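# Snap front panel onto computer tower, door closed

## Task

Put the front panel on the tower's front face with its top end pointing up. Push it in until all four pegs have clicked into their holes. At the end the panel's door must be closed and the tower must be standing upright.

## Robot and tools

ROBOT. There are two arms, left_arm and right_arm, and each has a two-finger gripper. Their bases, given in the scene frame: left_arm at (+0.012, +0.244, +0.041) m with quat_wxyz (+1.000, 0, 0, -0.025), and right_arm at (+0.022, -0.249, +0.002) m with quat_wxyz (+1.000, 0, 0, +0.005). A camera stand sits behind the arms. Each gripper carries a wrist camera: cam_left_wrist and cam_right_wrist, both 896x504 pixels.

FRAMES. The scene frame has its origin at table height, halfway between the nominal bases. +z is up, +x points out over the table, and left_arm is on the +y side. Image left and right do not match arm names. Every hand pose, target, velocity and wrist-camera pose for an arm is given in that arm's own base frame. Fixed cameras and the table use the scene frame. The fingers point along the gripper's +z axis and open and close along its y axis. end_effector_position is the point between the finger pads, roughly 1 cm short of the fingertips. Reported poses can be a few cm off, and more so at long reach.

ROW FORMAT. Every motion command is built from rows of 16 numbers, and both arms are always included. The first 8 are left_arm: x, y, z, qw, qx, qy, qz, opening. The last 8 are the same for right_arm. x, y, z is an absolute target position in metres for end_effector_position. qw..qz is an absolute orientation target with w first. Both are in that arm's base frame. Opening runs from -1 (closed) to +1 (fully open, 0.094 m). To keep an arm still, resend its exact position, quaternion and opening from the last result in every call. Resend its current opening too: a 0 there is a real command for half open. To hold an orientation, repeat the same quaternion rather than copying a reading that may have drifted.

execute_actions(actions, cameras). actions is a list of up to 15 actions, and each action lasts 0.5 s. An action is a table of 1 to 15 rows, one row per 1/30 s step. If it has fewer rows, the last row is held to the end. A target more than 0.6 m from the gripper's current position, along any of the gripper's axes, gets the action refused for both arms. If the first action fails that check against the latest state, or any action is malformed, the whole call is refused. On each step the controller limits the commanded orientation to within 40 degrees of the measured one, and it favours position when it cannot reach both. Read the "Hand target" line afterwards and send whatever is still missing. The result also lists end_effector_position at some steps. cameras is a list of names, ["all"] or []. By default you get images only when actions is empty. An unknown name voids the call.

move(target, speed, blend, opening_speed, grip_force, blocking, cameras). target is one 16-number row or a list of up to 15 rows, with no 0.6 m limit. Each gripper follows a straight path and turns the short way. speed is in m/s, from 0.002 to 4.3, default 0.25, and turning is capped at twice that in rad/s. It can be one value or one per target. blend, in metres, rounds corners at intermediate targets; 0 means stopping at each. opening_speed is the change per second on the -1..+1 scale, at least 0.2; use it to close gently on breakable parts. grip_force is newtons per finger pad, 10 to 50 (full), given once or per arm. It stays in effect until changed, and lower values make closing slower. blocking=false returns after about 0.5 s, and a new move replaces the running one. A whole move lasts at most 10 s. Paths do not avoid obstacles or the other arm. Faster moves lag and stray more and hit harder, and a target set further past a contact presses harder. Keep paths away from an arm's own base, because that can flip its shoulder posture. The result adds a "move:" line giving the ending (done, off_target, moving, held, fault) and any limits (paced = pose was clipped, held = steps were withheld). done means within 10 mm and 2 degrees. Neither done nor off_target tells you whether a gripper is in contact.

wait(seconds): runs from 0 to 10 s with the last commands held, and returns early if a running move finishes. stop(): brakes the running move. zoom_image(camera, region): gives an enlarged view of the newest image from cam_left_wrist or cam_right_wrist. region is [x0, y0, x1, y1] in pixels from the top-left, at most 504 by 504. read_manual(section): returns licence texts only. finished_scene(scene): give the current scene number; this is irreversible. The goal must already hold with the robot no longer helping.

RESULT LINES. grip_measured is the measured opening on the command scale. With nothing held it can read about 2.5 mm wide, and when squeezing a hard part it can read up to about 3 mm narrower. The pads' force grows about 1 N per 0.001 below first contact, then jumps to the force limit at about 20 N. To release, command well above grip_measured. grip_effort_nm is the gripper motor's effort (negative = closing); it is not the pad force. Joint torques include gravity, and numbers 3 and 4 wrap at ±28 N m. Friction can leave a resting arm a few cm off its command. Motor temperatures: a MOTOR HOT line appears at 85 °C. At 100 °C that arm goes limp for 30 to 60 s or more. Holding loads, staying stretched out or pushing toward unreachable poses all heat the motors.

AVOID. Do not let the arms, grippers or wrist cameras bump or squeeze each other, and never close a gripper on the other arm's fingers. Nothing may fall or be left off the table. Avoid drops, releasing parts that are still moving, slams, and hard hits on fixed or heavy objects. Press the panel firmly but slowly, and keep the tower upright. Any arm stop has a cost. Loose objects may occasionally get nudged.

Each tool is called after "Emit:" by a JSON object that holds its "api" and its "payload".

## Session

Emit:
{"api": "execute_actions", "payload": {"actions": []}}

Scene clock: 0.00 s.
left_arm: end_effector_position=(+0.8131, +0.0516, +0.2914) grip_measured=+1.000 grip_effort_nm=n/a end_effector_quat_wxyz=(+0.324, +0.013, +0.943, -0.078) | right_arm: end_effector_position=(+0.4042, -0.0459, +0.3106) grip_measured=+1.000 grip_effort_nm=n/a end_effector_quat_wxyz=(+0.656, +0.407, +0.612, -0.171)
Joint positions: left_arm=[0.111 2.179 2.399 -1.143 0.224 0.063 0.094] | right_arm=[0.283 1.003 0.605 0.215 1.118 0.497 0.094]
Joint velocities: within noise
Joint torques (N m): no reading
Motor temperatures (°C): left_arm=[25 29 26 29 26 25 26] | right_arm=[23 28 26 23 26 24 27]
Heat: left arm: hottest shoulder 29 °C; right arm: hottest shoulder 28 °C.
Hand target: left_arm +0.8174, +0.0521, +0.2993; +0.334, +0.014, +0.939, -0.077 | right_arm +0.4084, -0.0447, +0.3249; +0.664, +0.412, +0.603, -0.162
Tool commands: left_gripper/opening=+1.0 right_gripper/opening=+1.0

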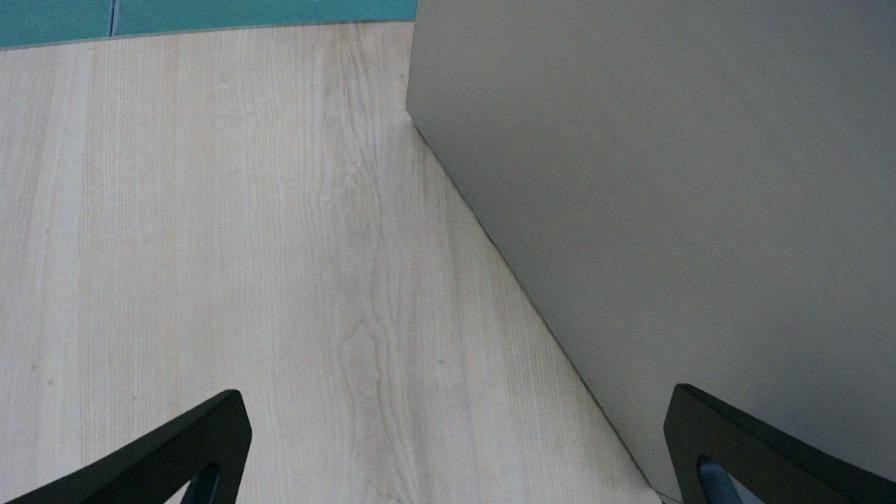

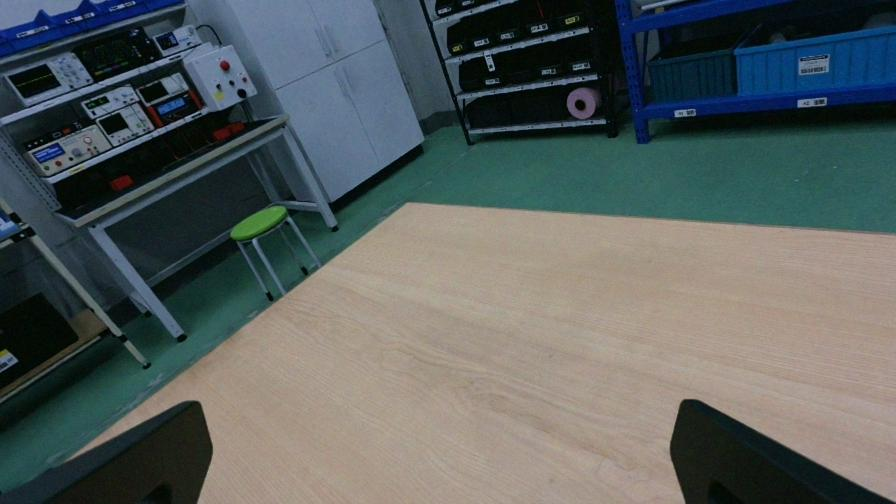

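Emit:
{"api": "move", "payload": {"target": [0.8174,0.0521,0.2993,0.334,0.014,0.939,-0.077,1,0.36,-0.0447,0.36,0.637,-0.009,0.730,0.248,1], "speed": 0.4, "cameras": ["all"]}}

Scene clock: 21.40 s.
left_arm: end_effector_position=(+0.8131, +0.0516, +0.2914) grip_measured=+1.000 grip_effort_nm=-0.03 end_effector_quat_wxyz=(+0.324, +0.013, +0.943, -0.078) | right_arm: end_effector_position=(+0.3547, -0.0385, +0.3301) grip_measured=+1.000 grip_effort_nm=0.01 end_effector_quat_wxyz=(+0.619, +0.005, +0.740, +0.262)
Joint positions: left_arm=[0.111 2.179 2.399 -1.143 0.224 0.063 0.094] | right_arm=[-0.492 0.685 0.514 0.021 -0.88 0.292 0.094]
Joint torques (N m): left_arm=[0.15 -20.66 10.63 1.94 0.16 0.03] | right_arm=[-1.55 -2.61 15.46 0.91 -0.15 -0.18]
Motor temperatures (°C): left_arm=[25 32 28 29 26 25 25] | right_arm=[23 28 31 23 26 24 27]
Heat: left arm: hottest shoulder 32 °C; right arm: hottest elbow 31 °C.
Hand target: left_arm +0.8172, +0.0522, +0.2991; +0.334, +0.014, +0.939, -0.077 | right_arm +0.3585, -0.0442, +0.3596; +0.637, -0.009, +0.730, +0.248
Off the commanded pose: left_arm 0.009 m, 1 deg | right_arm 0.031 m, 3 deg.
move: off_target (right_arm)
camera_calibration:
cam_right_wrist: T_world_to_cam=[[0.300117, -0.866627, -0.398606, -0.00974266], [-0.604165, 0.150679, -0.782484, 0.516944], [0.738183, 0.475661, -0.478364, 0.0033302], [0, 0, 0, 1]] pos_world=[0.312785, -0.0879201, 0.40221]

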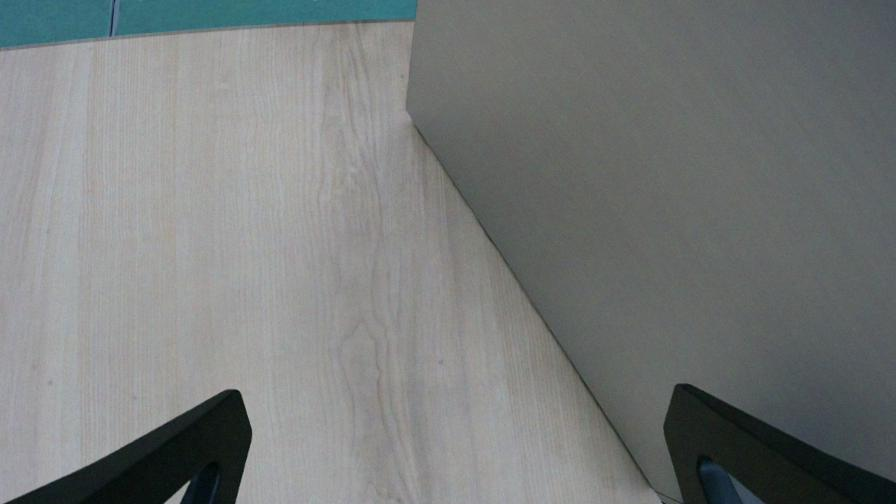

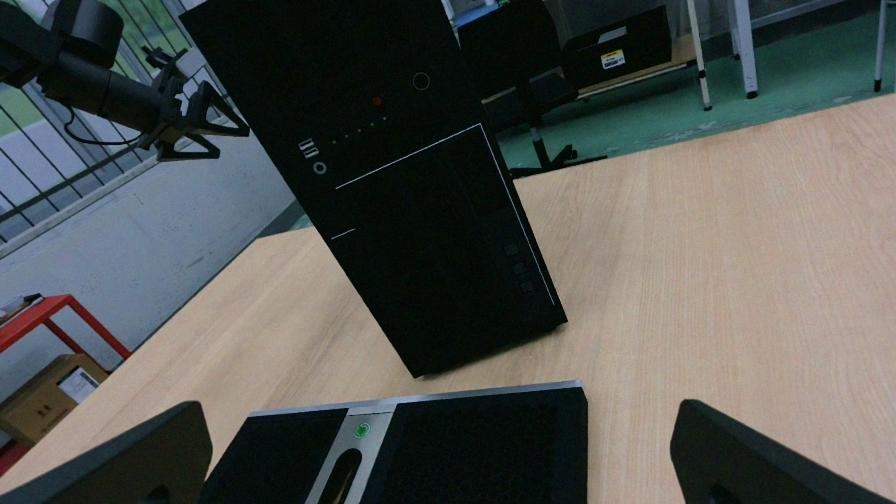

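Emit:
{"api": "move", "payload": {"target": [0.8174,0.0521,0.2993,0.334,0.014,0.939,-0.077,1,0.36,0.22,0.5,0.383,0,0.924,0,1], "speed": 0.5, "cameras": ["cam_right_wrist"]}}

Emit:
{"api": "zoom_image", "payload": {"camera": "cam_right_wrist", "region": [200, 0, 704, 504]}}

Scene clock: 42.23 s.
left_arm: end_effector_position=(+0.8131, +0.0516, +0.2914) grip_measured=+1.000 grip_effort_nm=-0.03 end_effector_quat_wxyz=(+0.324, +0.013, +0.943, -0.078) | right_arm: end_effector_position=(+0.3587, +0.2159, +0.4790) grip_measured=+1.000 grip_effort_nm=0.00 end_effector_quat_wxyz=(+0.370, -0.009, +0.929, -0.014)
Joint positions: left_arm=[0.111 2.179 2.399 -1.143 0.224 0.063 0.094] | right_arm=[0.743 1.169 1.604 -1.409 0.499 0.568 0.094]
Joint torques (N m): left_arm=[0.03 -20.48 10.66 1.85 0.18 0.04] | right_arm=[-0.67 -7.71 14.06 0.64 0.48 0.11]
Heat: left arm: hottest shoulder 34 °C; right arm: hottest elbow 34 °C.
Hand target: left_arm +0.8172, +0.0522, +0.2991; +0.334, +0.014, +0.939, -0.077 | right_arm +0.3595, +0.2195, +0.4995; +0.383, +0.000, +0.924, +0.000
Off the commanded pose: left_arm 0.009 m, 1 deg | right_arm 0.021 m, 2 deg.
move: off_target (right_arm)
camera_calibration:
cam_right_wrist: T_world_to_cam=[[-0.00951466, -0.999153, 0.0400403, 0.198468], [-0.949224, -0.00356738, -0.31458, 0.530397], [0.314457, -0.0410004, -0.948386, 0.439245], [0, 0, 0, 1]] pos_world=[0.367231, 0.218202, 0.57548]
Images, in order (width x height): cam_right_wrist 896x504.

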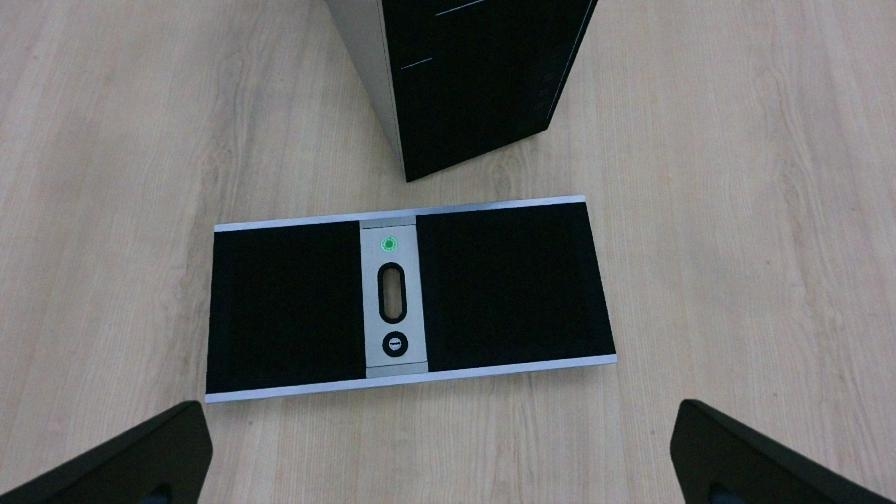

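Scaled by 1.000.

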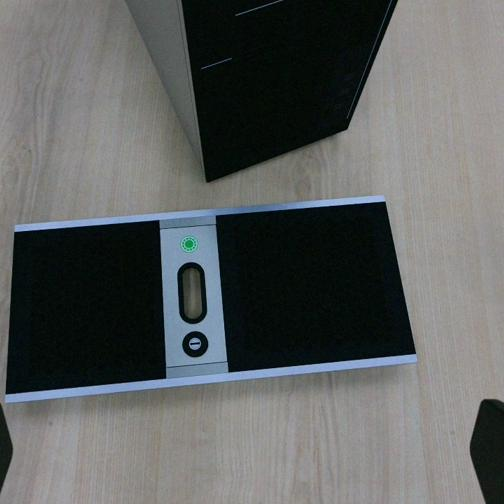

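Emit:
{"api": "move", "payload": {"target": [0.8174,0.0521,0.2993,0.334,0.014,0.939,-0.077,1,0.38,0.02,0.27,0.842,-0.098,0.506,0.164,1], "speed": 0.5, "cameras": ["cam_right_wrist"]}}

Emit:
{"api": "zoom_image", "payload": {"camera": "cam_right_wrist", "region": [300, 0, 600, 250]}}

Emit:
{"api": "zoom_image", "payload": {"camera": "cam_right_wrist", "region": [300, 200, 600, 450]}}

Scene clock: 58.73 s.
left_arm: end_effector_position=(+0.8131, +0.0516, +0.2914) grip_measured=+1.000 grip_effort_nm=-0.03 end_effector_quat_wxyz=(+0.324, +0.013, +0.943, -0.078) | right_arm: end_effector_position=(+0.3744, +0.0254, +0.2595) grip_measured=+1.000 grip_effort_nm=0.01 end_effector_quat_wxyz=(+0.808, -0.099, +0.559, +0.156)
Joint positions: left_arm=[0.111 2.179 2.399 -1.143 0.224 0.063 0.094] | right_arm=[-0.144 1.323 0.19 1.544 -0.474 0.211 0.094]
Joint torques (N m): left_arm=[0.56 -20.48 10.77 1.84 0.13 0.04] | right_arm=[-2.2 -5.48 7.2 1.76 0.1 0.06]
Motor temperatures (°C): left_arm=[25 35 30 29 26 24 25] | right_arm=[23 28 37 23 25 24 26]
Heat: left arm: hottest shoulder 35 °C; right arm: hottest elbow 37 °C.
Hand target: left_arm +0.8172, +0.0522, +0.2991; +0.334, +0.014, +0.939, -0.077 | right_arm +0.3796, +0.0202, +0.2705; +0.818, -0.097, +0.546, +0.153
Off the commanded pose: left_arm 0.009 m, 1 deg | right_arm 0.013 m, 7 deg.
joint sent to its limit (right arm) — joint 4 (wrist pitch), upper limit. The joint targets are off in orientation, not in position.
move: off_target (right_arm)
camera_calibration:
cam_right_wrist: T_world_to_cam=[[0.349528, -0.936578, -0.0255475, -0.101882], [-0.0790133, -0.00229537, -0.996871, 0.326843], [0.933588, 0.350453, -0.0748044, -0.25005], [0, 0, 0, 1]] pos_world=[0.29488, -0.00703955, 0.304513]
Images, in order (width x height): cam_right_wrist 896x504.

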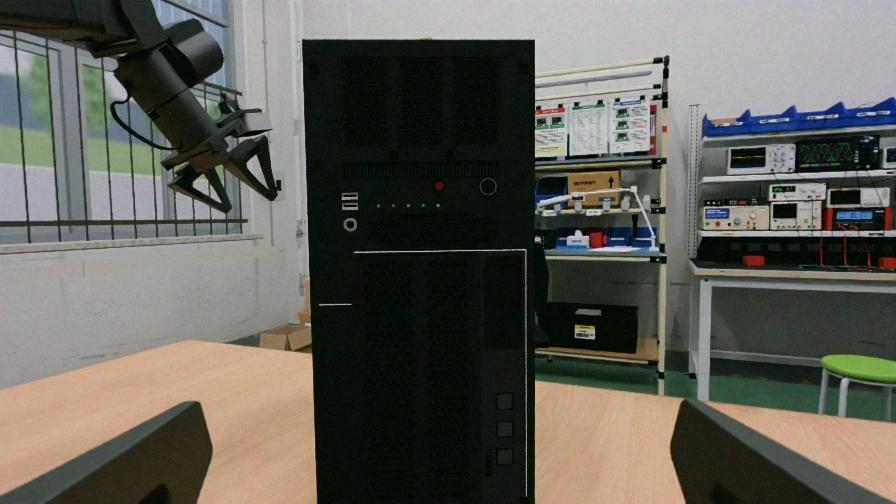

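Scaled by 1.680 from the camera's 896x504 image, which has a finer 1280x720 frame.

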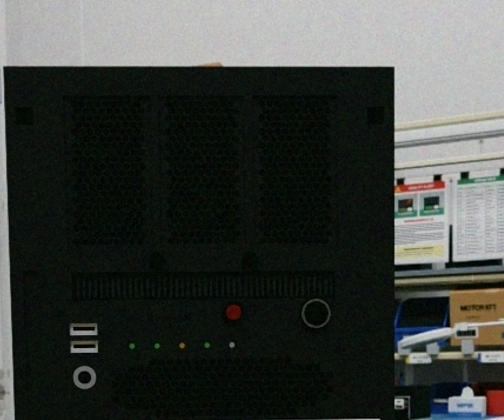

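Scaled by 1.680 from the camera's 896x504 image, which has a finer 1280x720 frame.

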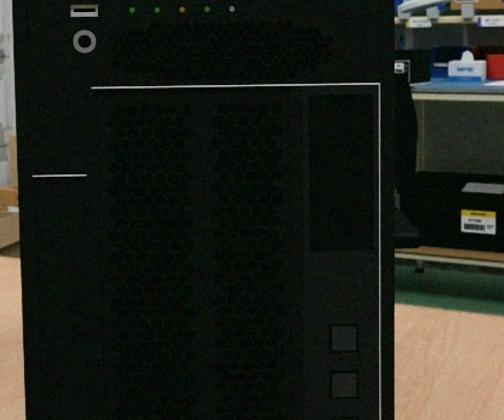

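Emit:
{"api": "move", "payload": {"target": [0.8174,0.0521,0.2993,0.334,0.014,0.939,-0.077,1,0.5,0.25,0.33,0.216,0,0.976,0,1], "speed": 0.5, "cameras": ["cam_right_wrist"]}}

Emit:
{"api": "zoom_image", "payload": {"camera": "cam_right_wrist", "region": [100, 100, 450, 420]}}

Emit:
{"api": "zoom_image", "payload": {"camera": "cam_right_wrist", "region": [400, 100, 750, 420]}}

Scene clock: 81.53 s.
left_arm: end_effector_position=(+0.8131, +0.0516, +0.2914) grip_measured=+1.000 grip_effort_nm=-0.03 end_effector_quat_wxyz=(+0.324, +0.013, +0.943, -0.078) | right_arm: end_effector_position=(+0.4917, +0.2407, +0.3110) grip_measured=+1.000 grip_effort_nm=0.00 end_effector_quat_wxyz=(+0.202, -0.005, +0.979, -0.012)
Joint positions: left_arm=[0.111 2.179 2.399 -1.143 0.224 0.063 0.094] | right_arm=[0.525 1.552 1.631 -1.303 0.218 0.476 0.094]
Joint torques (N m): left_arm=[0.26 -20.42 10.71 1.84 0.17 0.04] | right_arm=[-0.56 -13.51 14.74 0.32 0.07 0.06]
Heat: left arm: hottest shoulder 36 °C; right arm: hottest elbow 36 °C.
Hand target: left_arm +0.8172, +0.0522, +0.2991; +0.334, +0.014, +0.939, -0.077 | right_arm +0.4991, +0.2496, +0.3300; +0.216, +0.000, +0.976, +0.000
Off the commanded pose: left_arm 0.009 m, 1 deg | right_arm 0.023 m, 2 deg.
move: off_target (right_arm)
camera_calibration:
cam_right_wrist: T_world_to_cam=[[-0.00630873, -0.999237, 0.0385397, 0.230197], [-0.999484, 0.00751503, 0.0312361, 0.518444], [-0.0315019, -0.0383228, -0.998769, 0.424304], [0, 0, 0, 1]] pos_world=[0.532995, 0.242386, 0.398716]
Images, in order (width x height): cam_right_wrist 896x504.

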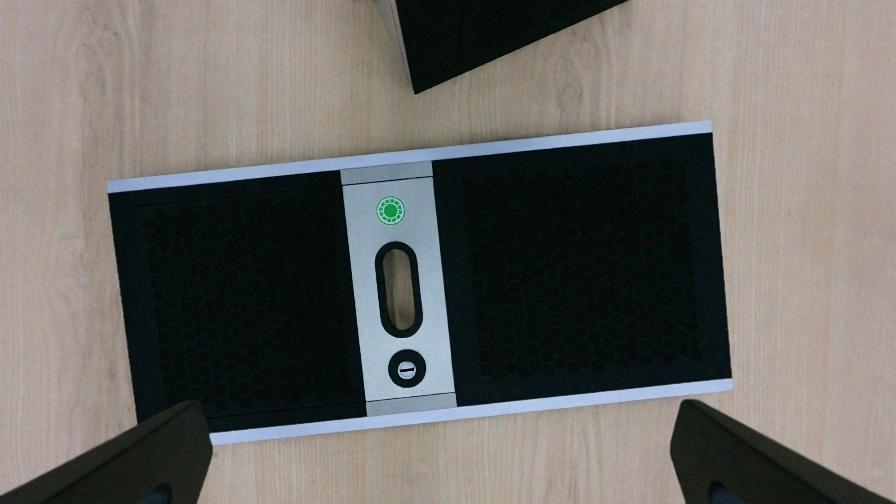

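Scaled by 1.440 from the camera's 896x504 image, which has a finer 1280x720 frame.

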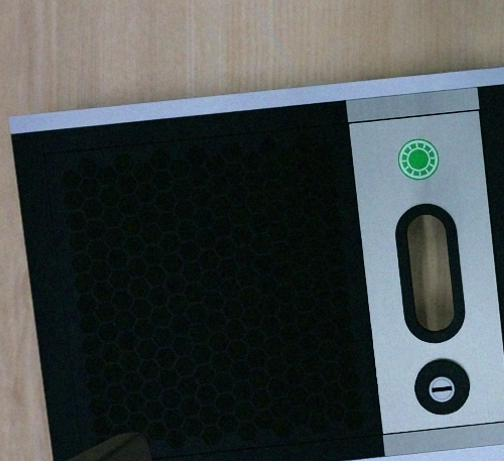

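Scaled by 1.440 from the camera's 896x504 image, which has a finer 1280x720 frame.

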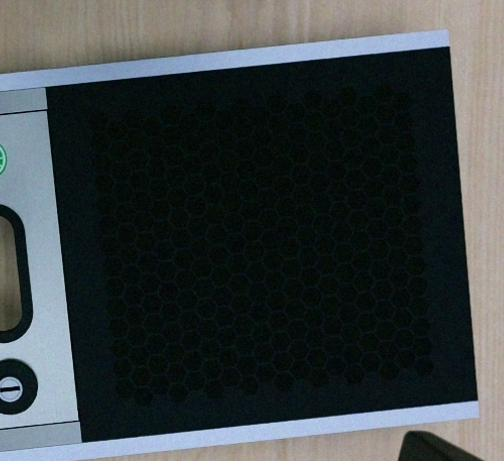

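Emit:
{"api": "move", "payload": {"target": [0.8174,0.0521,0.2993,0.334,0.014,0.939,-0.077,1,0.4325,0.2574,0.15,0,-0.741,0.671,0,0.85], "speed": 0.4, "cameras": ["cam_right_wrist"]}}

Scene clock: 148.40 s.
left_arm: end_effector_position=(+0.8131, +0.0516, +0.2914) grip_measured=+1.000 grip_effort_nm=-0.03 end_effector_quat_wxyz=(+0.324, +0.013, +0.943, -0.078) | right_arm: end_effector_position=(+0.4366, +0.2529, +0.1526) grip_measured=+0.852 grip_effort_nm=-0.10 end_effector_quat_wxyz=(-0.007, +0.732, -0.681, +0.000)
Joint positions: left_arm=[0.111 2.179 2.399 -1.143 0.224 0.063 0.094] | right_arm=[0.525 1.685 1.424 -1.297 -0.003 -1.119 0.087]
Joint torques (N m): left_arm=[-0.03 -20.72 10.66 1.91 0.14 0.04] | right_arm=[-0.5 -14.68 9.2 -0.47 0.13 -0.22]
Heat: left arm: hottest shoulder 37 °C; right arm: hottest elbow 41 °C.
Hand target: left_arm +0.8172, +0.0522, +0.2991; +0.334, +0.014, +0.939, -0.077 | right_arm +0.4326, +0.2573, +0.1501; +0.000, +0.741, -0.671, +0.000
Off the commanded pose: left_arm 0.009 m, 1 deg | right_arm 0.007 m, 2 deg.
move: done
camera_calibration:
cam_right_wrist: T_world_to_cam=[[0.997413, 0.0665305, 0.0272308, -0.457943], [0.0492067, -0.907997, 0.416078, 0.183146], [0.0524073, -0.413661, -0.908921, 0.309374], [0, 0, 0, 1]] pos_world=[0.431533, 0.32474, 0.217464]
Images, in order (width x height): cam_right_wrist 896x504.

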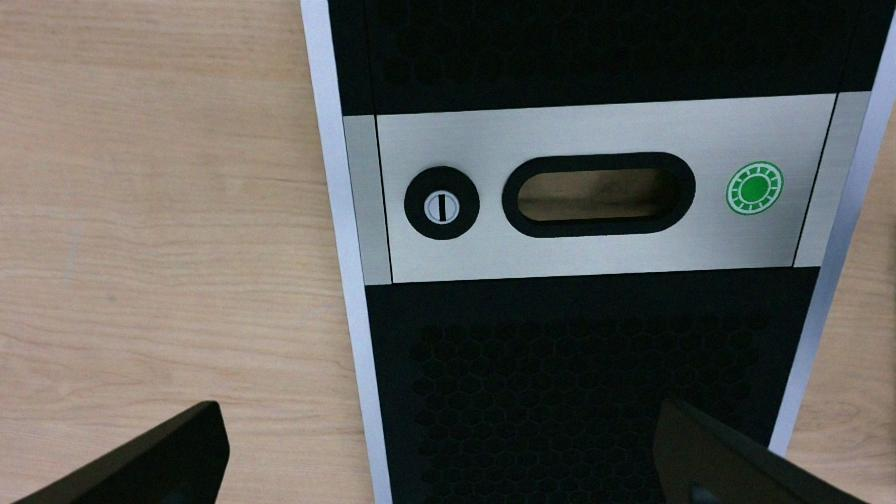

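Emit:
{"api": "move", "payload": {"target": [0.8174,0.0521,0.2993,0.334,0.014,0.939,-0.077,1,0.4275,0.267,0.085,0,-0.754,0.657,0,0.78], "speed": 0.2, "cameras": ["cam_right_wrist"]}}

Scene clock: 179.17 s.
left_arm: end_effector_position=(+0.8131, +0.0516, +0.2914) grip_measured=+1.000 grip_effort_nm=-0.03 end_effector_quat_wxyz=(+0.324, +0.013, +0.943, -0.078) | right_arm: end_effector_position=(+0.4267, +0.2607, +0.0837) grip_measured=+0.782 grip_effort_nm=-0.10 end_effector_quat_wxyz=(+0.006, +0.746, -0.666, -0.003)
Joint positions: left_arm=[0.111 2.179 2.399 -1.143 0.224 0.063 0.094] | right_arm=[0.548 1.75 1.32 -1.154 -0.003 -1.135 0.084]
Joint torques (N m): left_arm=[-0.03 -20.48 10.73 1.92 0.15 0.03] | right_arm=[-0.79 -15.33 8.72 0.24 0.1 -0.16]
Heat: left arm: hottest shoulder 37 °C; right arm: hottest elbow 39 °C.
Hand target: left_arm +0.8172, +0.0522, +0.2991; +0.334, +0.014, +0.939, -0.077 | right_arm +0.4274, +0.2669, +0.0851; +0.000, +0.754, -0.657, +0.000
Off the commanded pose: left_arm 0.009 m, 1 deg | right_arm 0.007 m, 2 deg.
move: done
camera_calibration:
cam_right_wrist: T_world_to_cam=[[0.994244, 0.10708, 0.0034189, -0.453839], [0.0953749, -0.899194, 0.42703, 0.196459], [0.0488007, -0.424246, -0.904231, 0.254472], [0, 0, 0, 1]] pos_world=[0.420072, 0.333211, 0.147759]
Images, in order (width x height): cam_right_wrist 896x504.

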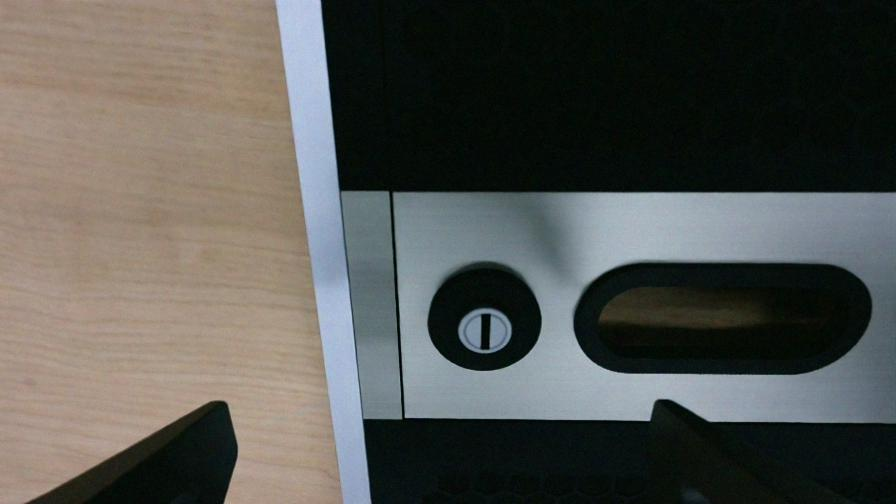

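Emit:
{"api": "move", "payload": {"target": [0.8174,0.0521,0.2993,0.334,0.014,0.939,-0.077,1,0.431,0.272,0.068,0,-0.754,0.657,0,0.78], "speed": 0.15, "cameras": ["cam_right_wrist"]}}

Scene clock: 206.60 s.
left_arm: end_effector_position=(+0.8131, +0.0516, +0.2914) grip_measured=+1.000 grip_effort_nm=-0.03 end_effector_quat_wxyz=(+0.324, +0.013, +0.943, -0.078) | right_arm: end_effector_position=(+0.4326, +0.2659, +0.0723) grip_measured=+0.782 grip_effort_nm=-0.10 end_effector_quat_wxyz=(+0.000, +0.747, -0.665, -0.001)
Joint positions: left_arm=[0.111 2.179 2.399 -1.143 0.224 0.063 0.094] | right_arm=[0.551 1.774 1.32 -1.118 -0.003 -1.136 0.084]
Joint torques (N m): left_arm=[0.26 -20.89 10.73 1.87 0.15 0.06] | right_arm=[-0.44 -15.27 8.09 0.14 0.08 -0.11]
Heat: left arm: hottest shoulder 38 °C; right arm: hottest elbow 36 °C.
Hand target: left_arm +0.8172, +0.0522, +0.2991; +0.334, +0.014, +0.939, -0.077 | right_arm +0.4309, +0.2718, +0.0681; +0.000, +0.754, -0.657, +0.000
Off the commanded pose: left_arm 0.009 m, 1 deg | right_arm 0.008 m, 1 deg.
move: done
camera_calibration:
cam_right_wrist: T_world_to_cam=[[0.993814, 0.110019, 0.0151476, -0.461799], [0.0934013, -0.9018, 0.421939, 0.207444], [0.0600813, -0.417914, -0.906498, 0.239598], [0, 0, 0, 1]] pos_world=[0.425171, 0.338011, 0.136661]
Images, in order (width x height): cam_right_wrist 896x504.

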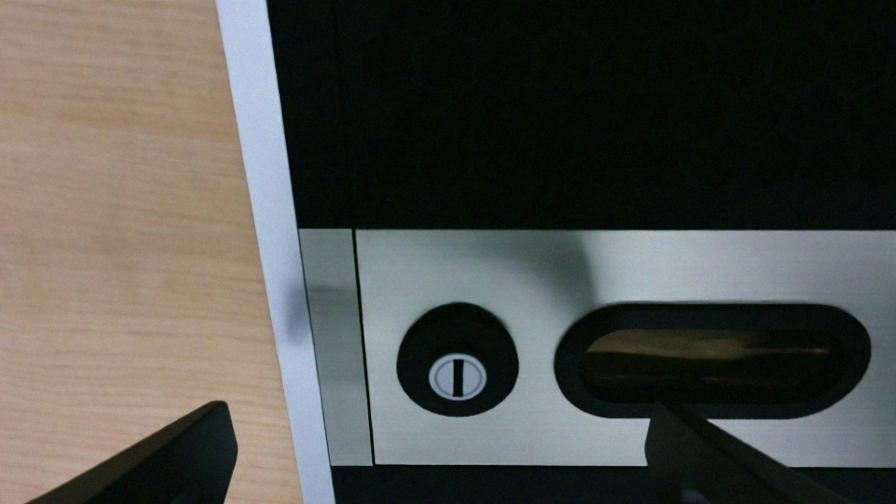

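Emit:
{"api": "move", "payload": {"target": [0.8174,0.0521,0.2993,0.334,0.014,0.939,-0.077,1,0.428,0.2725,0.060,0,-0.754,0.657,0,0.78], "speed": 0.1, "cameras": ["cam_right_wrist"]}}

Scene clock: 216.90 s.
left_arm: end_effector_position=(+0.8131, +0.0516, +0.2914) grip_measured=+1.000 grip_effort_nm=-0.03 end_effector_quat_wxyz=(+0.324, +0.013, +0.943, -0.078) | right_arm: end_effector_position=(+0.4301, +0.2669, +0.0663) grip_measured=+0.782 grip_effort_nm=-0.10 end_effector_quat_wxyz=(-0.002, +0.748, -0.663, -0.001)
Joint positions: left_arm=[0.111 2.179 2.399 -1.143 0.224 0.063 0.094] | right_arm=[0.555 1.775 1.304 -1.096 -0.003 -1.136 0.084]
Joint torques (N m): left_arm=[0.44 -20.48 10.74 1.81 0.15 0.03] | right_arm=[-0.5 -15.09 7.97 0.38 0.1 -0.14]
Heat: left arm: hottest shoulder 38 °C; right arm: hottest elbow 35 °C.
Hand target: left_arm +0.8172, +0.0522, +0.2991; +0.334, +0.014, +0.939, -0.077 | right_arm +0.4279, +0.2724, +0.0601; +0.000, +0.754, -0.657, +0.000
Off the commanded pose: left_arm 0.009 m, 1 deg | right_arm 0.009 m, 1 deg.
move: done
camera_calibration:
cam_right_wrist: T_world_to_cam=[[0.993283, 0.114146, 0.0189682, -0.460386], [0.0956662, -0.902321, 0.420315, 0.210376], [0.0650926, -0.415677, -0.90718, 0.231986], [0, 0, 0, 1]] pos_world=[0.422067, 0.338809, 0.130762]
Images, in order (width x height): cam_right_wrist 896x504.

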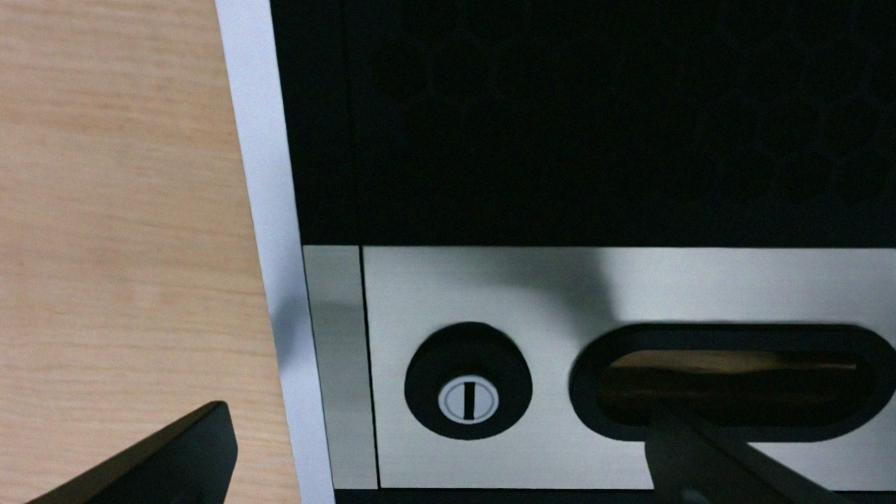

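Emit:
{"api": "move", "payload": {"target": [0.8174,0.0521,0.2993,0.334,0.014,0.939,-0.077,1,0.427,0.2725,0.054,0,-0.754,0.657,0,0.78], "speed": 0.1, "cameras": ["cam_right_wrist"]}}

Scene clock: 225.80 s.
left_arm: end_effector_position=(+0.8131, +0.0516, +0.2914) grip_measured=+1.000 grip_effort_nm=-0.03 end_effector_quat_wxyz=(+0.324, +0.013, +0.943, -0.078) | right_arm: end_effector_position=(+0.4293, +0.2666, +0.0597) grip_measured=+0.782 grip_effort_nm=-0.10 end_effector_quat_wxyz=(-0.001, +0.748, -0.663, -0.001)
Joint positions: left_arm=[0.111 2.179 2.399 -1.143 0.224 0.063 0.094] | right_arm=[0.556 1.781 1.293 -1.081 -0.003 -1.136 0.084]
Joint torques (N m): left_arm=[0.32 -20.54 10.78 1.89 0.15 0.02] | right_arm=[-0.09 -14.92 7.88 0.14 0.05 -0.09]
Heat: left arm: hottest shoulder 38 °C; right arm: hottest elbow 35 °C.
Hand target: left_arm +0.8172, +0.0522, +0.2991; +0.334, +0.014, +0.939, -0.077 | right_arm +0.4270, +0.2723, +0.0541; +0.000, +0.754, -0.657, +0.000
Off the commanded pose: left_arm 0.009 m, 1 deg | right_arm 0.009 m, 1 deg.
move: done
camera_calibration:
cam_right_wrist: T_world_to_cam=[[0.993256, 0.114556, 0.0178497, -0.45942], [0.0964743, -0.902038, 0.420737, 0.212467], [0.064299, -0.416178, -0.907007, 0.226408], [0, 0, 0, 1]] pos_world=[0.421266, 0.338509, 0.124161]
Images, in order (width x height): cam_right_wrist 896x504.

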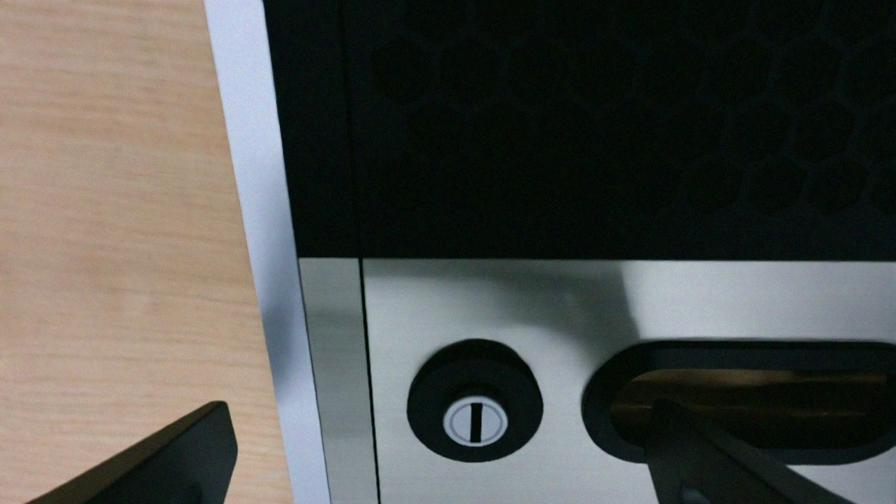

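Emit:
{"api": "move", "payload": {"target": [0.8174,0.0521,0.2993,0.334,0.014,0.939,-0.077,1,0.427,0.276,0.050,0,-0.754,0.657,0,0.78], "speed": 0.1, "cameras": ["cam_right_wrist"]}}

Scene clock: 235.80 s.
left_arm: end_effector_position=(+0.8131, +0.0516, +0.2914) grip_measured=+1.000 grip_effort_nm=-0.03 end_effector_quat_wxyz=(+0.324, +0.013, +0.943, -0.078) | right_arm: end_effector_position=(+0.4285, +0.2701, +0.0556) grip_measured=+0.782 grip_effort_nm=-0.10 end_effector_quat_wxyz=(-0.001, +0.751, -0.661, -0.001)
Joint positions: left_arm=[0.111 2.179 2.399 -1.143 0.224 0.063 0.094] | right_arm=[0.563 1.79 1.293 -1.073 -0.002 -1.136 0.084]
Joint torques (N m): left_arm=[0.38 -20.48 10.76 1.81 0.13 0.06] | right_arm=[-0.26 -14.62 8.16 0.18 0.05 -0.04]
Heat: left arm: hottest shoulder 38 °C; right arm: hottest elbow 34 °C.
Hand target: left_arm +0.8172, +0.0522, +0.2991; +0.334, +0.014, +0.939, -0.077 | right_arm +0.4269, +0.2760, +0.0501; +0.000, +0.754, -0.657, +0.000
Off the commanded pose: left_arm 0.009 m, 1 deg | right_arm 0.008 m, 1 deg.
move: done
camera_calibration:
cam_right_wrist: T_world_to_cam=[[0.992448, 0.121425, 0.0173929, -0.460501], [0.102856, -0.901037, 0.42137, 0.214363], [0.0668365, -0.416399, -0.906722, 0.223197], [0, 0, 0, 1]] pos_world=[0.420057, 0.342004, 0.120061]
Images, in order (width x height): cam_right_wrist 896x504.

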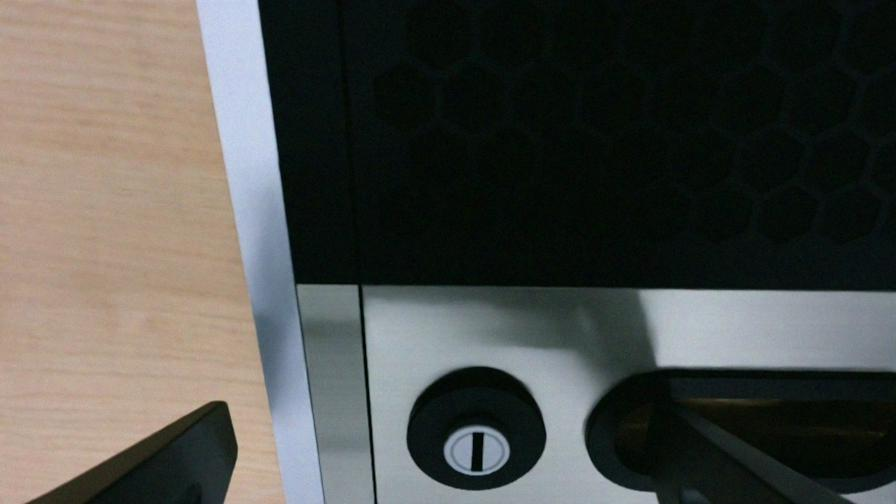

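Emit:
{"api": "move", "payload": {"target": [0.8174,0.0521,0.2993,0.334,0.014,0.939,-0.077,1,0.427,0.277,0.044,0,-0.754,0.657,0,0.78], "speed": 0.06, "cameras": ["cam_right_wrist"]}}

Scene clock: 242.17 s.
left_arm: end_effector_position=(+0.8131, +0.0516, +0.2914) grip_measured=+1.000 grip_effort_nm=-0.03 end_effector_quat_wxyz=(+0.324, +0.013, +0.943, -0.078) | right_arm: end_effector_position=(+0.4308, +0.2712, +0.0551) grip_measured=+0.782 grip_effort_nm=-0.10 end_effector_quat_wxyz=(-0.005, +0.751, -0.661, +0.001)
Joint positions: left_arm=[0.111 2.179 2.399 -1.143 0.224 0.063 0.094] | right_arm=[0.563 1.791 1.293 -1.063 -0.001 -1.136 0.084]
Joint torques (N m): left_arm=[0.03 -20.48 10.66 1.91 0.15 0.03] | right_arm=[-0.97 -14.33 7.54 0.51 -0.02 -0.03]
Motor temperatures (°C): left_arm=[25 38 35 28 25 23 25] | right_arm=[23 32 34 22 24 23 25]
Heat: left arm: hottest shoulder 38 °C; right arm: hottest elbow 34 °C.
Hand target: left_arm +0.8172, +0.0522, +0.2991; +0.334, +0.014, +0.939, -0.077 | right_arm +0.4268, +0.2768, +0.0441; +0.000, +0.754, -0.657, +0.000
Off the commanded pose: left_arm 0.009 m, 1 deg | right_arm 0.013 m, 1 deg.
move: off_target (right_arm)
camera_calibration:
cam_right_wrist: T_world_to_cam=[[0.992266, 0.121305, 0.0263417, -0.463246], [0.0992103, -0.90253, 0.419042, 0.217497], [0.0746059, -0.413187, -0.907585, 0.21882], [0, 0, 0, 1]] pos_world=[0.42176, 0.342905, 0.11966]
Images, in order (width x height): cam_right_wrist 896x504.

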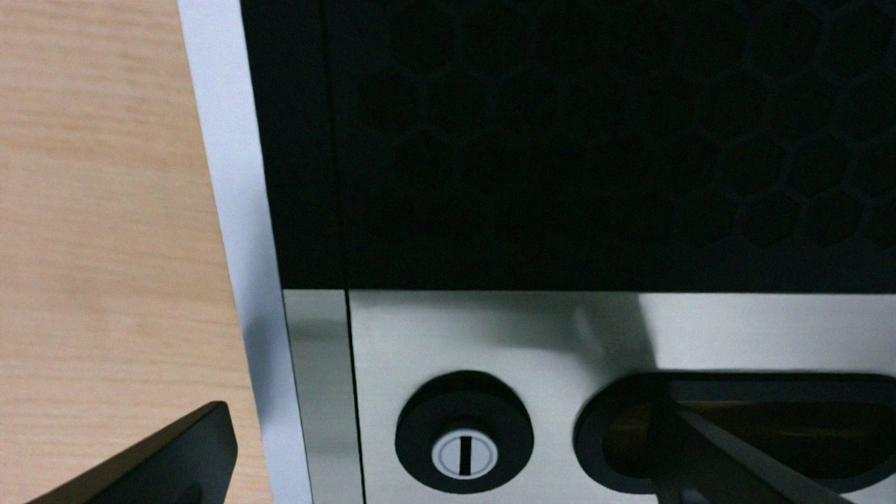

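Emit:
{"api": "move", "payload": {"target": [0.8174,0.0521,0.2993,0.334,0.014,0.939,-0.077,1,0.427,0.277,0.053,0,-0.754,0.657,0,0.9], "speed": 0.06, "cameras": ["cam_right_wrist"]}}

Emit:
{"api": "zoom_image", "payload": {"camera": "cam_right_wrist", "region": [560, 340, 800, 504]}}

Scene clock: 251.33 s.
left_arm: end_effector_position=(+0.8131, +0.0516, +0.2914) grip_measured=+1.000 grip_effort_nm=-0.03 end_effector_quat_wxyz=(+0.324, +0.013, +0.943, -0.078) | right_arm: end_effector_position=(+0.4306, +0.2715, +0.0551) grip_measured=+0.898 grip_effort_nm=0.14 end_effector_quat_wxyz=(-0.005, +0.751, -0.660, +0.001)
Joint positions: left_arm=[0.111 2.179 2.399 -1.143 0.224 0.063 0.094] | right_arm=[0.563 1.791 1.293 -1.063 -0.001 -1.136 0.089]
Joint torques (N m): left_arm=[0.03 -20.13 10.67 1.83 0.15 0.04] | right_arm=[0.15 -15.38 8.7 -0.4 -0.05 -0.02]
Heat: left arm: hottest shoulder 38 °C; right arm: hottest elbow 34 °C.
Hand target: left_arm +0.8172, +0.0522, +0.2991; +0.334, +0.014, +0.939, -0.077 | right_arm +0.4270, +0.2769, +0.0529; +0.000, +0.754, -0.657, +0.000
Off the commanded pose: left_arm 0.009 m, 1 deg | right_arm 0.007 m, 1 deg.
move: done
camera_calibration:
cam_right_wrist: T_world_to_cam=[[0.992173, 0.122059, 0.0263374, -0.463203], [0.0999013, -0.902475, 0.418998, 0.217492], [0.0749112, -0.413087, -0.907605, 0.218806], [0, 0, 0, 1]] pos_world=[0.421459, 0.343205, 0.11966]
Images, in order (width x height): cam_right_wrist 896x504.

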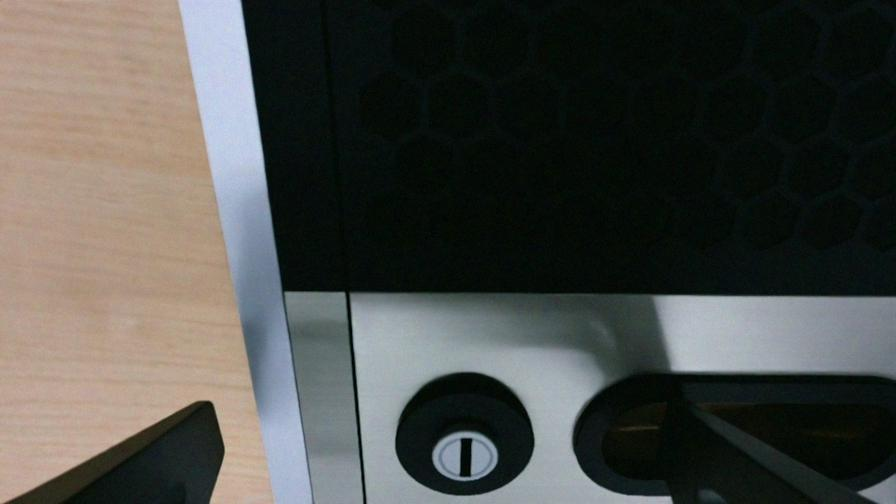

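Scaled by 2.100 from the camera's 896x504 image, which has a finer 1280x720 frame.

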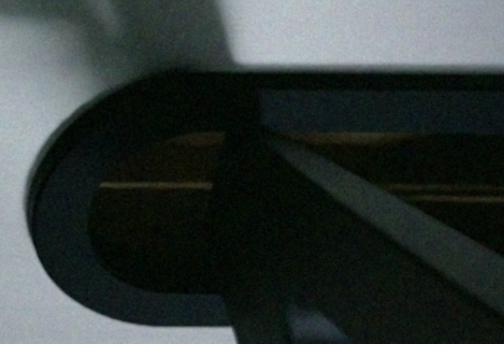

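Emit:
{"api": "move", "payload": {"target": [[0.8174,0.0521,0.2993,0.334,0.014,0.939,-0.077,1,0.427,0.27,0.15,0,-0.754,0.657,0,0.9],[0.8174,0.0521,0.2993,0.334,0.014,0.939,-0.077,1,0.45,-0.1,0.25,0.638,-0.383,0.5,0.43,0.9],[0.8174,0.0521,0.2993,0.334,0.014,0.939,-0.077,1,0.47,-0.23,0.09,0.638,-0.383,0.5,0.43,0.9]], "speed": [0.15,0.35,0.35], "blend": [0.03,0.05,0], "cameras": ["cam_right_wrist"]}}

Scene clock: 288.00 s.
left_arm: end_effector_position=(+0.8131, +0.0516, +0.2914) grip_measured=+1.000 grip_effort_nm=-0.03 end_effector_quat_wxyz=(+0.324, +0.013, +0.943, -0.078) | right_arm: end_effector_position=(+0.4624, -0.2220, +0.0850) grip_measured=+0.898 grip_effort_nm=0.12 end_effector_quat_wxyz=(+0.626, -0.273, +0.672, +0.285)
Joint positions: left_arm=[0.111 2.179 2.399 -1.143 0.224 0.063 0.094] | right_arm=[-0.792 2.066 1.265 -1.324 -1.508 -2.085 0.089]
Joint torques (N m): left_arm=[0.15 -20.42 10.69 1.8 0.14 0.04] | right_arm=[-1.55 -16.85 8.54 -1.02 -0.59 -0.17]
Heat: left arm: hottest shoulder 38 °C; right arm: hottest elbow 34 °C.
Hand target: left_arm +0.8172, +0.0522, +0.2991; +0.334, +0.014, +0.939, -0.077 | right_arm +0.4700, -0.2294, +0.0902; +0.632, -0.285, +0.668, +0.272
Off the commanded pose: left_arm 0.009 m, 1 deg | right_arm 0.012 m, 29 deg.
joint sent to its limit (right arm) — joint 6 (wrist roll), lower limit. The joint targets are off in orientation, not in position.
move: off_target (right_arm)
camera_calibration:
cam_right_wrist: T_world_to_cam=[[0.711122, -0.701548, -0.0462109, -0.482167], [-0.360582, -0.307499, -0.880582, 0.21181], [0.603561, 0.642865, -0.471635, -0.00734121], [0, 0, 0, 1]] pos_world=[0.423686, -0.268413, 0.160772]
Images, in order (width x height): cam_right_wrist 896x504.

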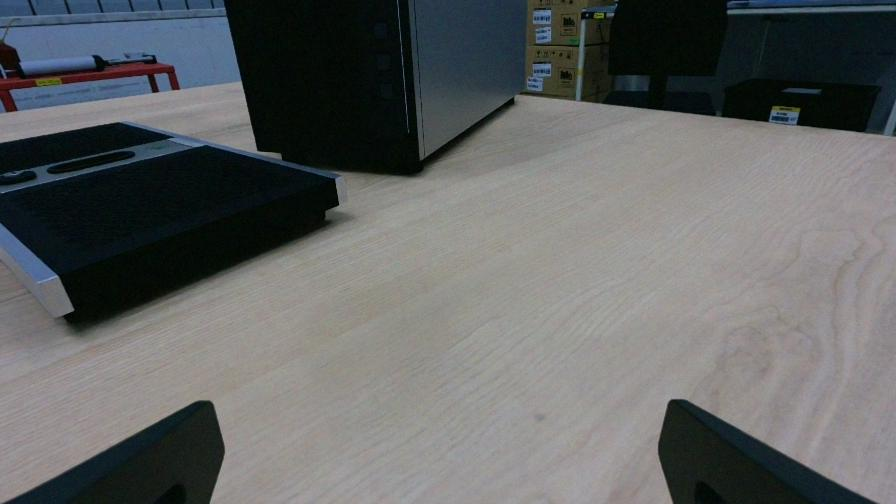

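Emit:
{"api": "zoom_image", "payload": {"camera": "cam_right_wrist", "region": [0, 110, 360, 340]}}

Emit:
{"api": "zoom_image", "payload": {"camera": "cam_right_wrist", "region": [240, 120, 440, 230]}}

Emit:
{"api": "zoom_image", "payload": {"camera": "cam_right_wrist", "region": [0, 220, 160, 340]}}

Scaled by 1.400 from the camera's 896x504 image, which has a finer 1280x720 frame.

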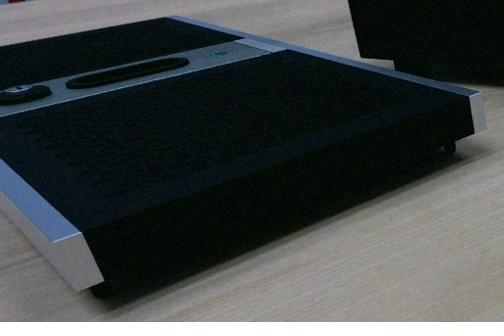

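Scaled by 2.520 from the camera's 896x504 image, which has a finer 1280x720 frame.

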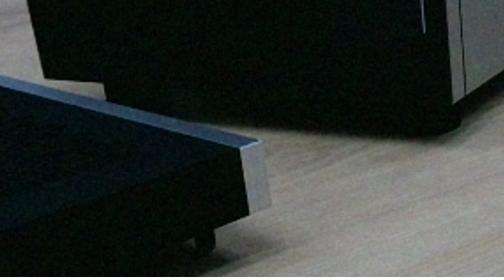

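Scaled by 3.150 from the camera's 896x504 image, which has a finer 1280x720 frame.

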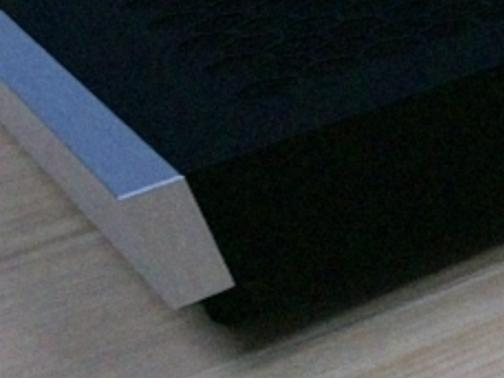

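Emit:
{"api": "move", "payload": {"target": [[0.7,0.1,0.36,0.334,0.014,0.939,-0.077,1,0.45,0.0,0.22,0.3,-0.05,0.95,0.05,-1],[0.45,0.22,0.35,0.536,0.449,0.584,-0.412,1,0.492,0.2756,0.15,0,-0.061,0.998,0,-1]], "speed": 0.4, "blend": [0.05,0], "cameras": ["all"]}}

Scene clock: 354.13 s.
left_arm: end_effector_position=(+0.4410, +0.2139, +0.3438) grip_measured=+1.000 grip_effort_nm=-0.04 end_effector_quat_wxyz=(+0.583, +0.324, +0.706, -0.238) | right_arm: end_effector_position=(+0.4800, +0.2655, +0.1362) grip_measured=-0.986 grip_effort_nm=-0.74 end_effector_quat_wxyz=(-0.014, -0.065, +0.998, -0.008)
Joint positions: left_arm=[0.807 1.621 1.479 -1.677 1.357 1.867 0.094] | right_arm=[0.507 1.836 1.587 -1.355 0.002 0.376 0.001]
Joint torques (N m): left_arm=[-0.15 -10.58 11.29 -0.01 0.72 0.14] | right_arm=[-0.67 -16.21 13.35 -0.35 -0.08 0.09]
Heat: left arm: hottest shoulder 38 °C; right arm: hottest shoulder 34 °C.
Hand target: left_arm +0.4499, +0.2191, +0.3497; +0.585, +0.335, +0.702, -0.231 | right_arm +0.4914, +0.2752, +0.1502; +0.000, -0.061, +0.998, +0.000
Off the commanded pose: left_arm 0.012 m, 29 deg | right_arm 0.021 m, 2 deg.
joint sent to its limit (left arm) — joint 4 (wrist pitch), lower limit. The joint targets are off in orientation, not in position.
move: off_target (left_arm, right_arm)
camera_calibration:
cam_left_wrist: T_world_to_cam=[[-0.734386, -0.676662, -0.0529702, 0.487984], [-0.376205, 0.470769, -0.798026, 0.378324], [0.564931, -0.566132, -0.60029, 0.167888], [0, 0, 0, 1]] pos_world=[0.405851, 0.247143, 0.428542]
cam_right_wrist: T_world_to_cam=[[0.125395, -0.991615, 0.031245, 0.197393], [-0.887484, -0.0980384, 0.45029, 0.429177], [-0.443451, -0.0841934, -0.892336, 0.44572], [0, 0, 0, 1]] pos_world=[0.553791, 0.275341, 0.19831]

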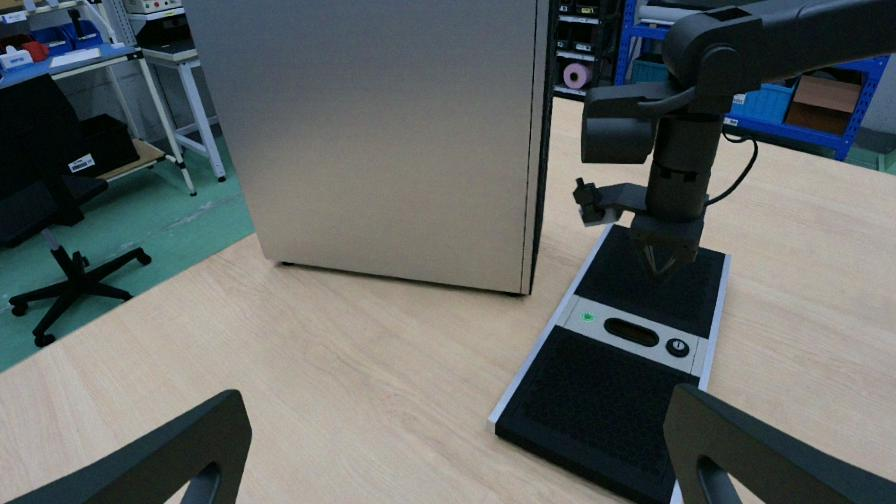

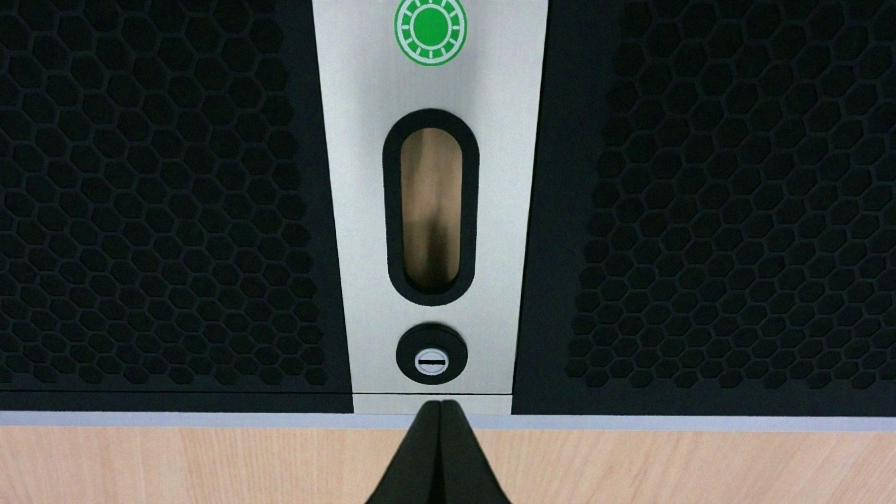

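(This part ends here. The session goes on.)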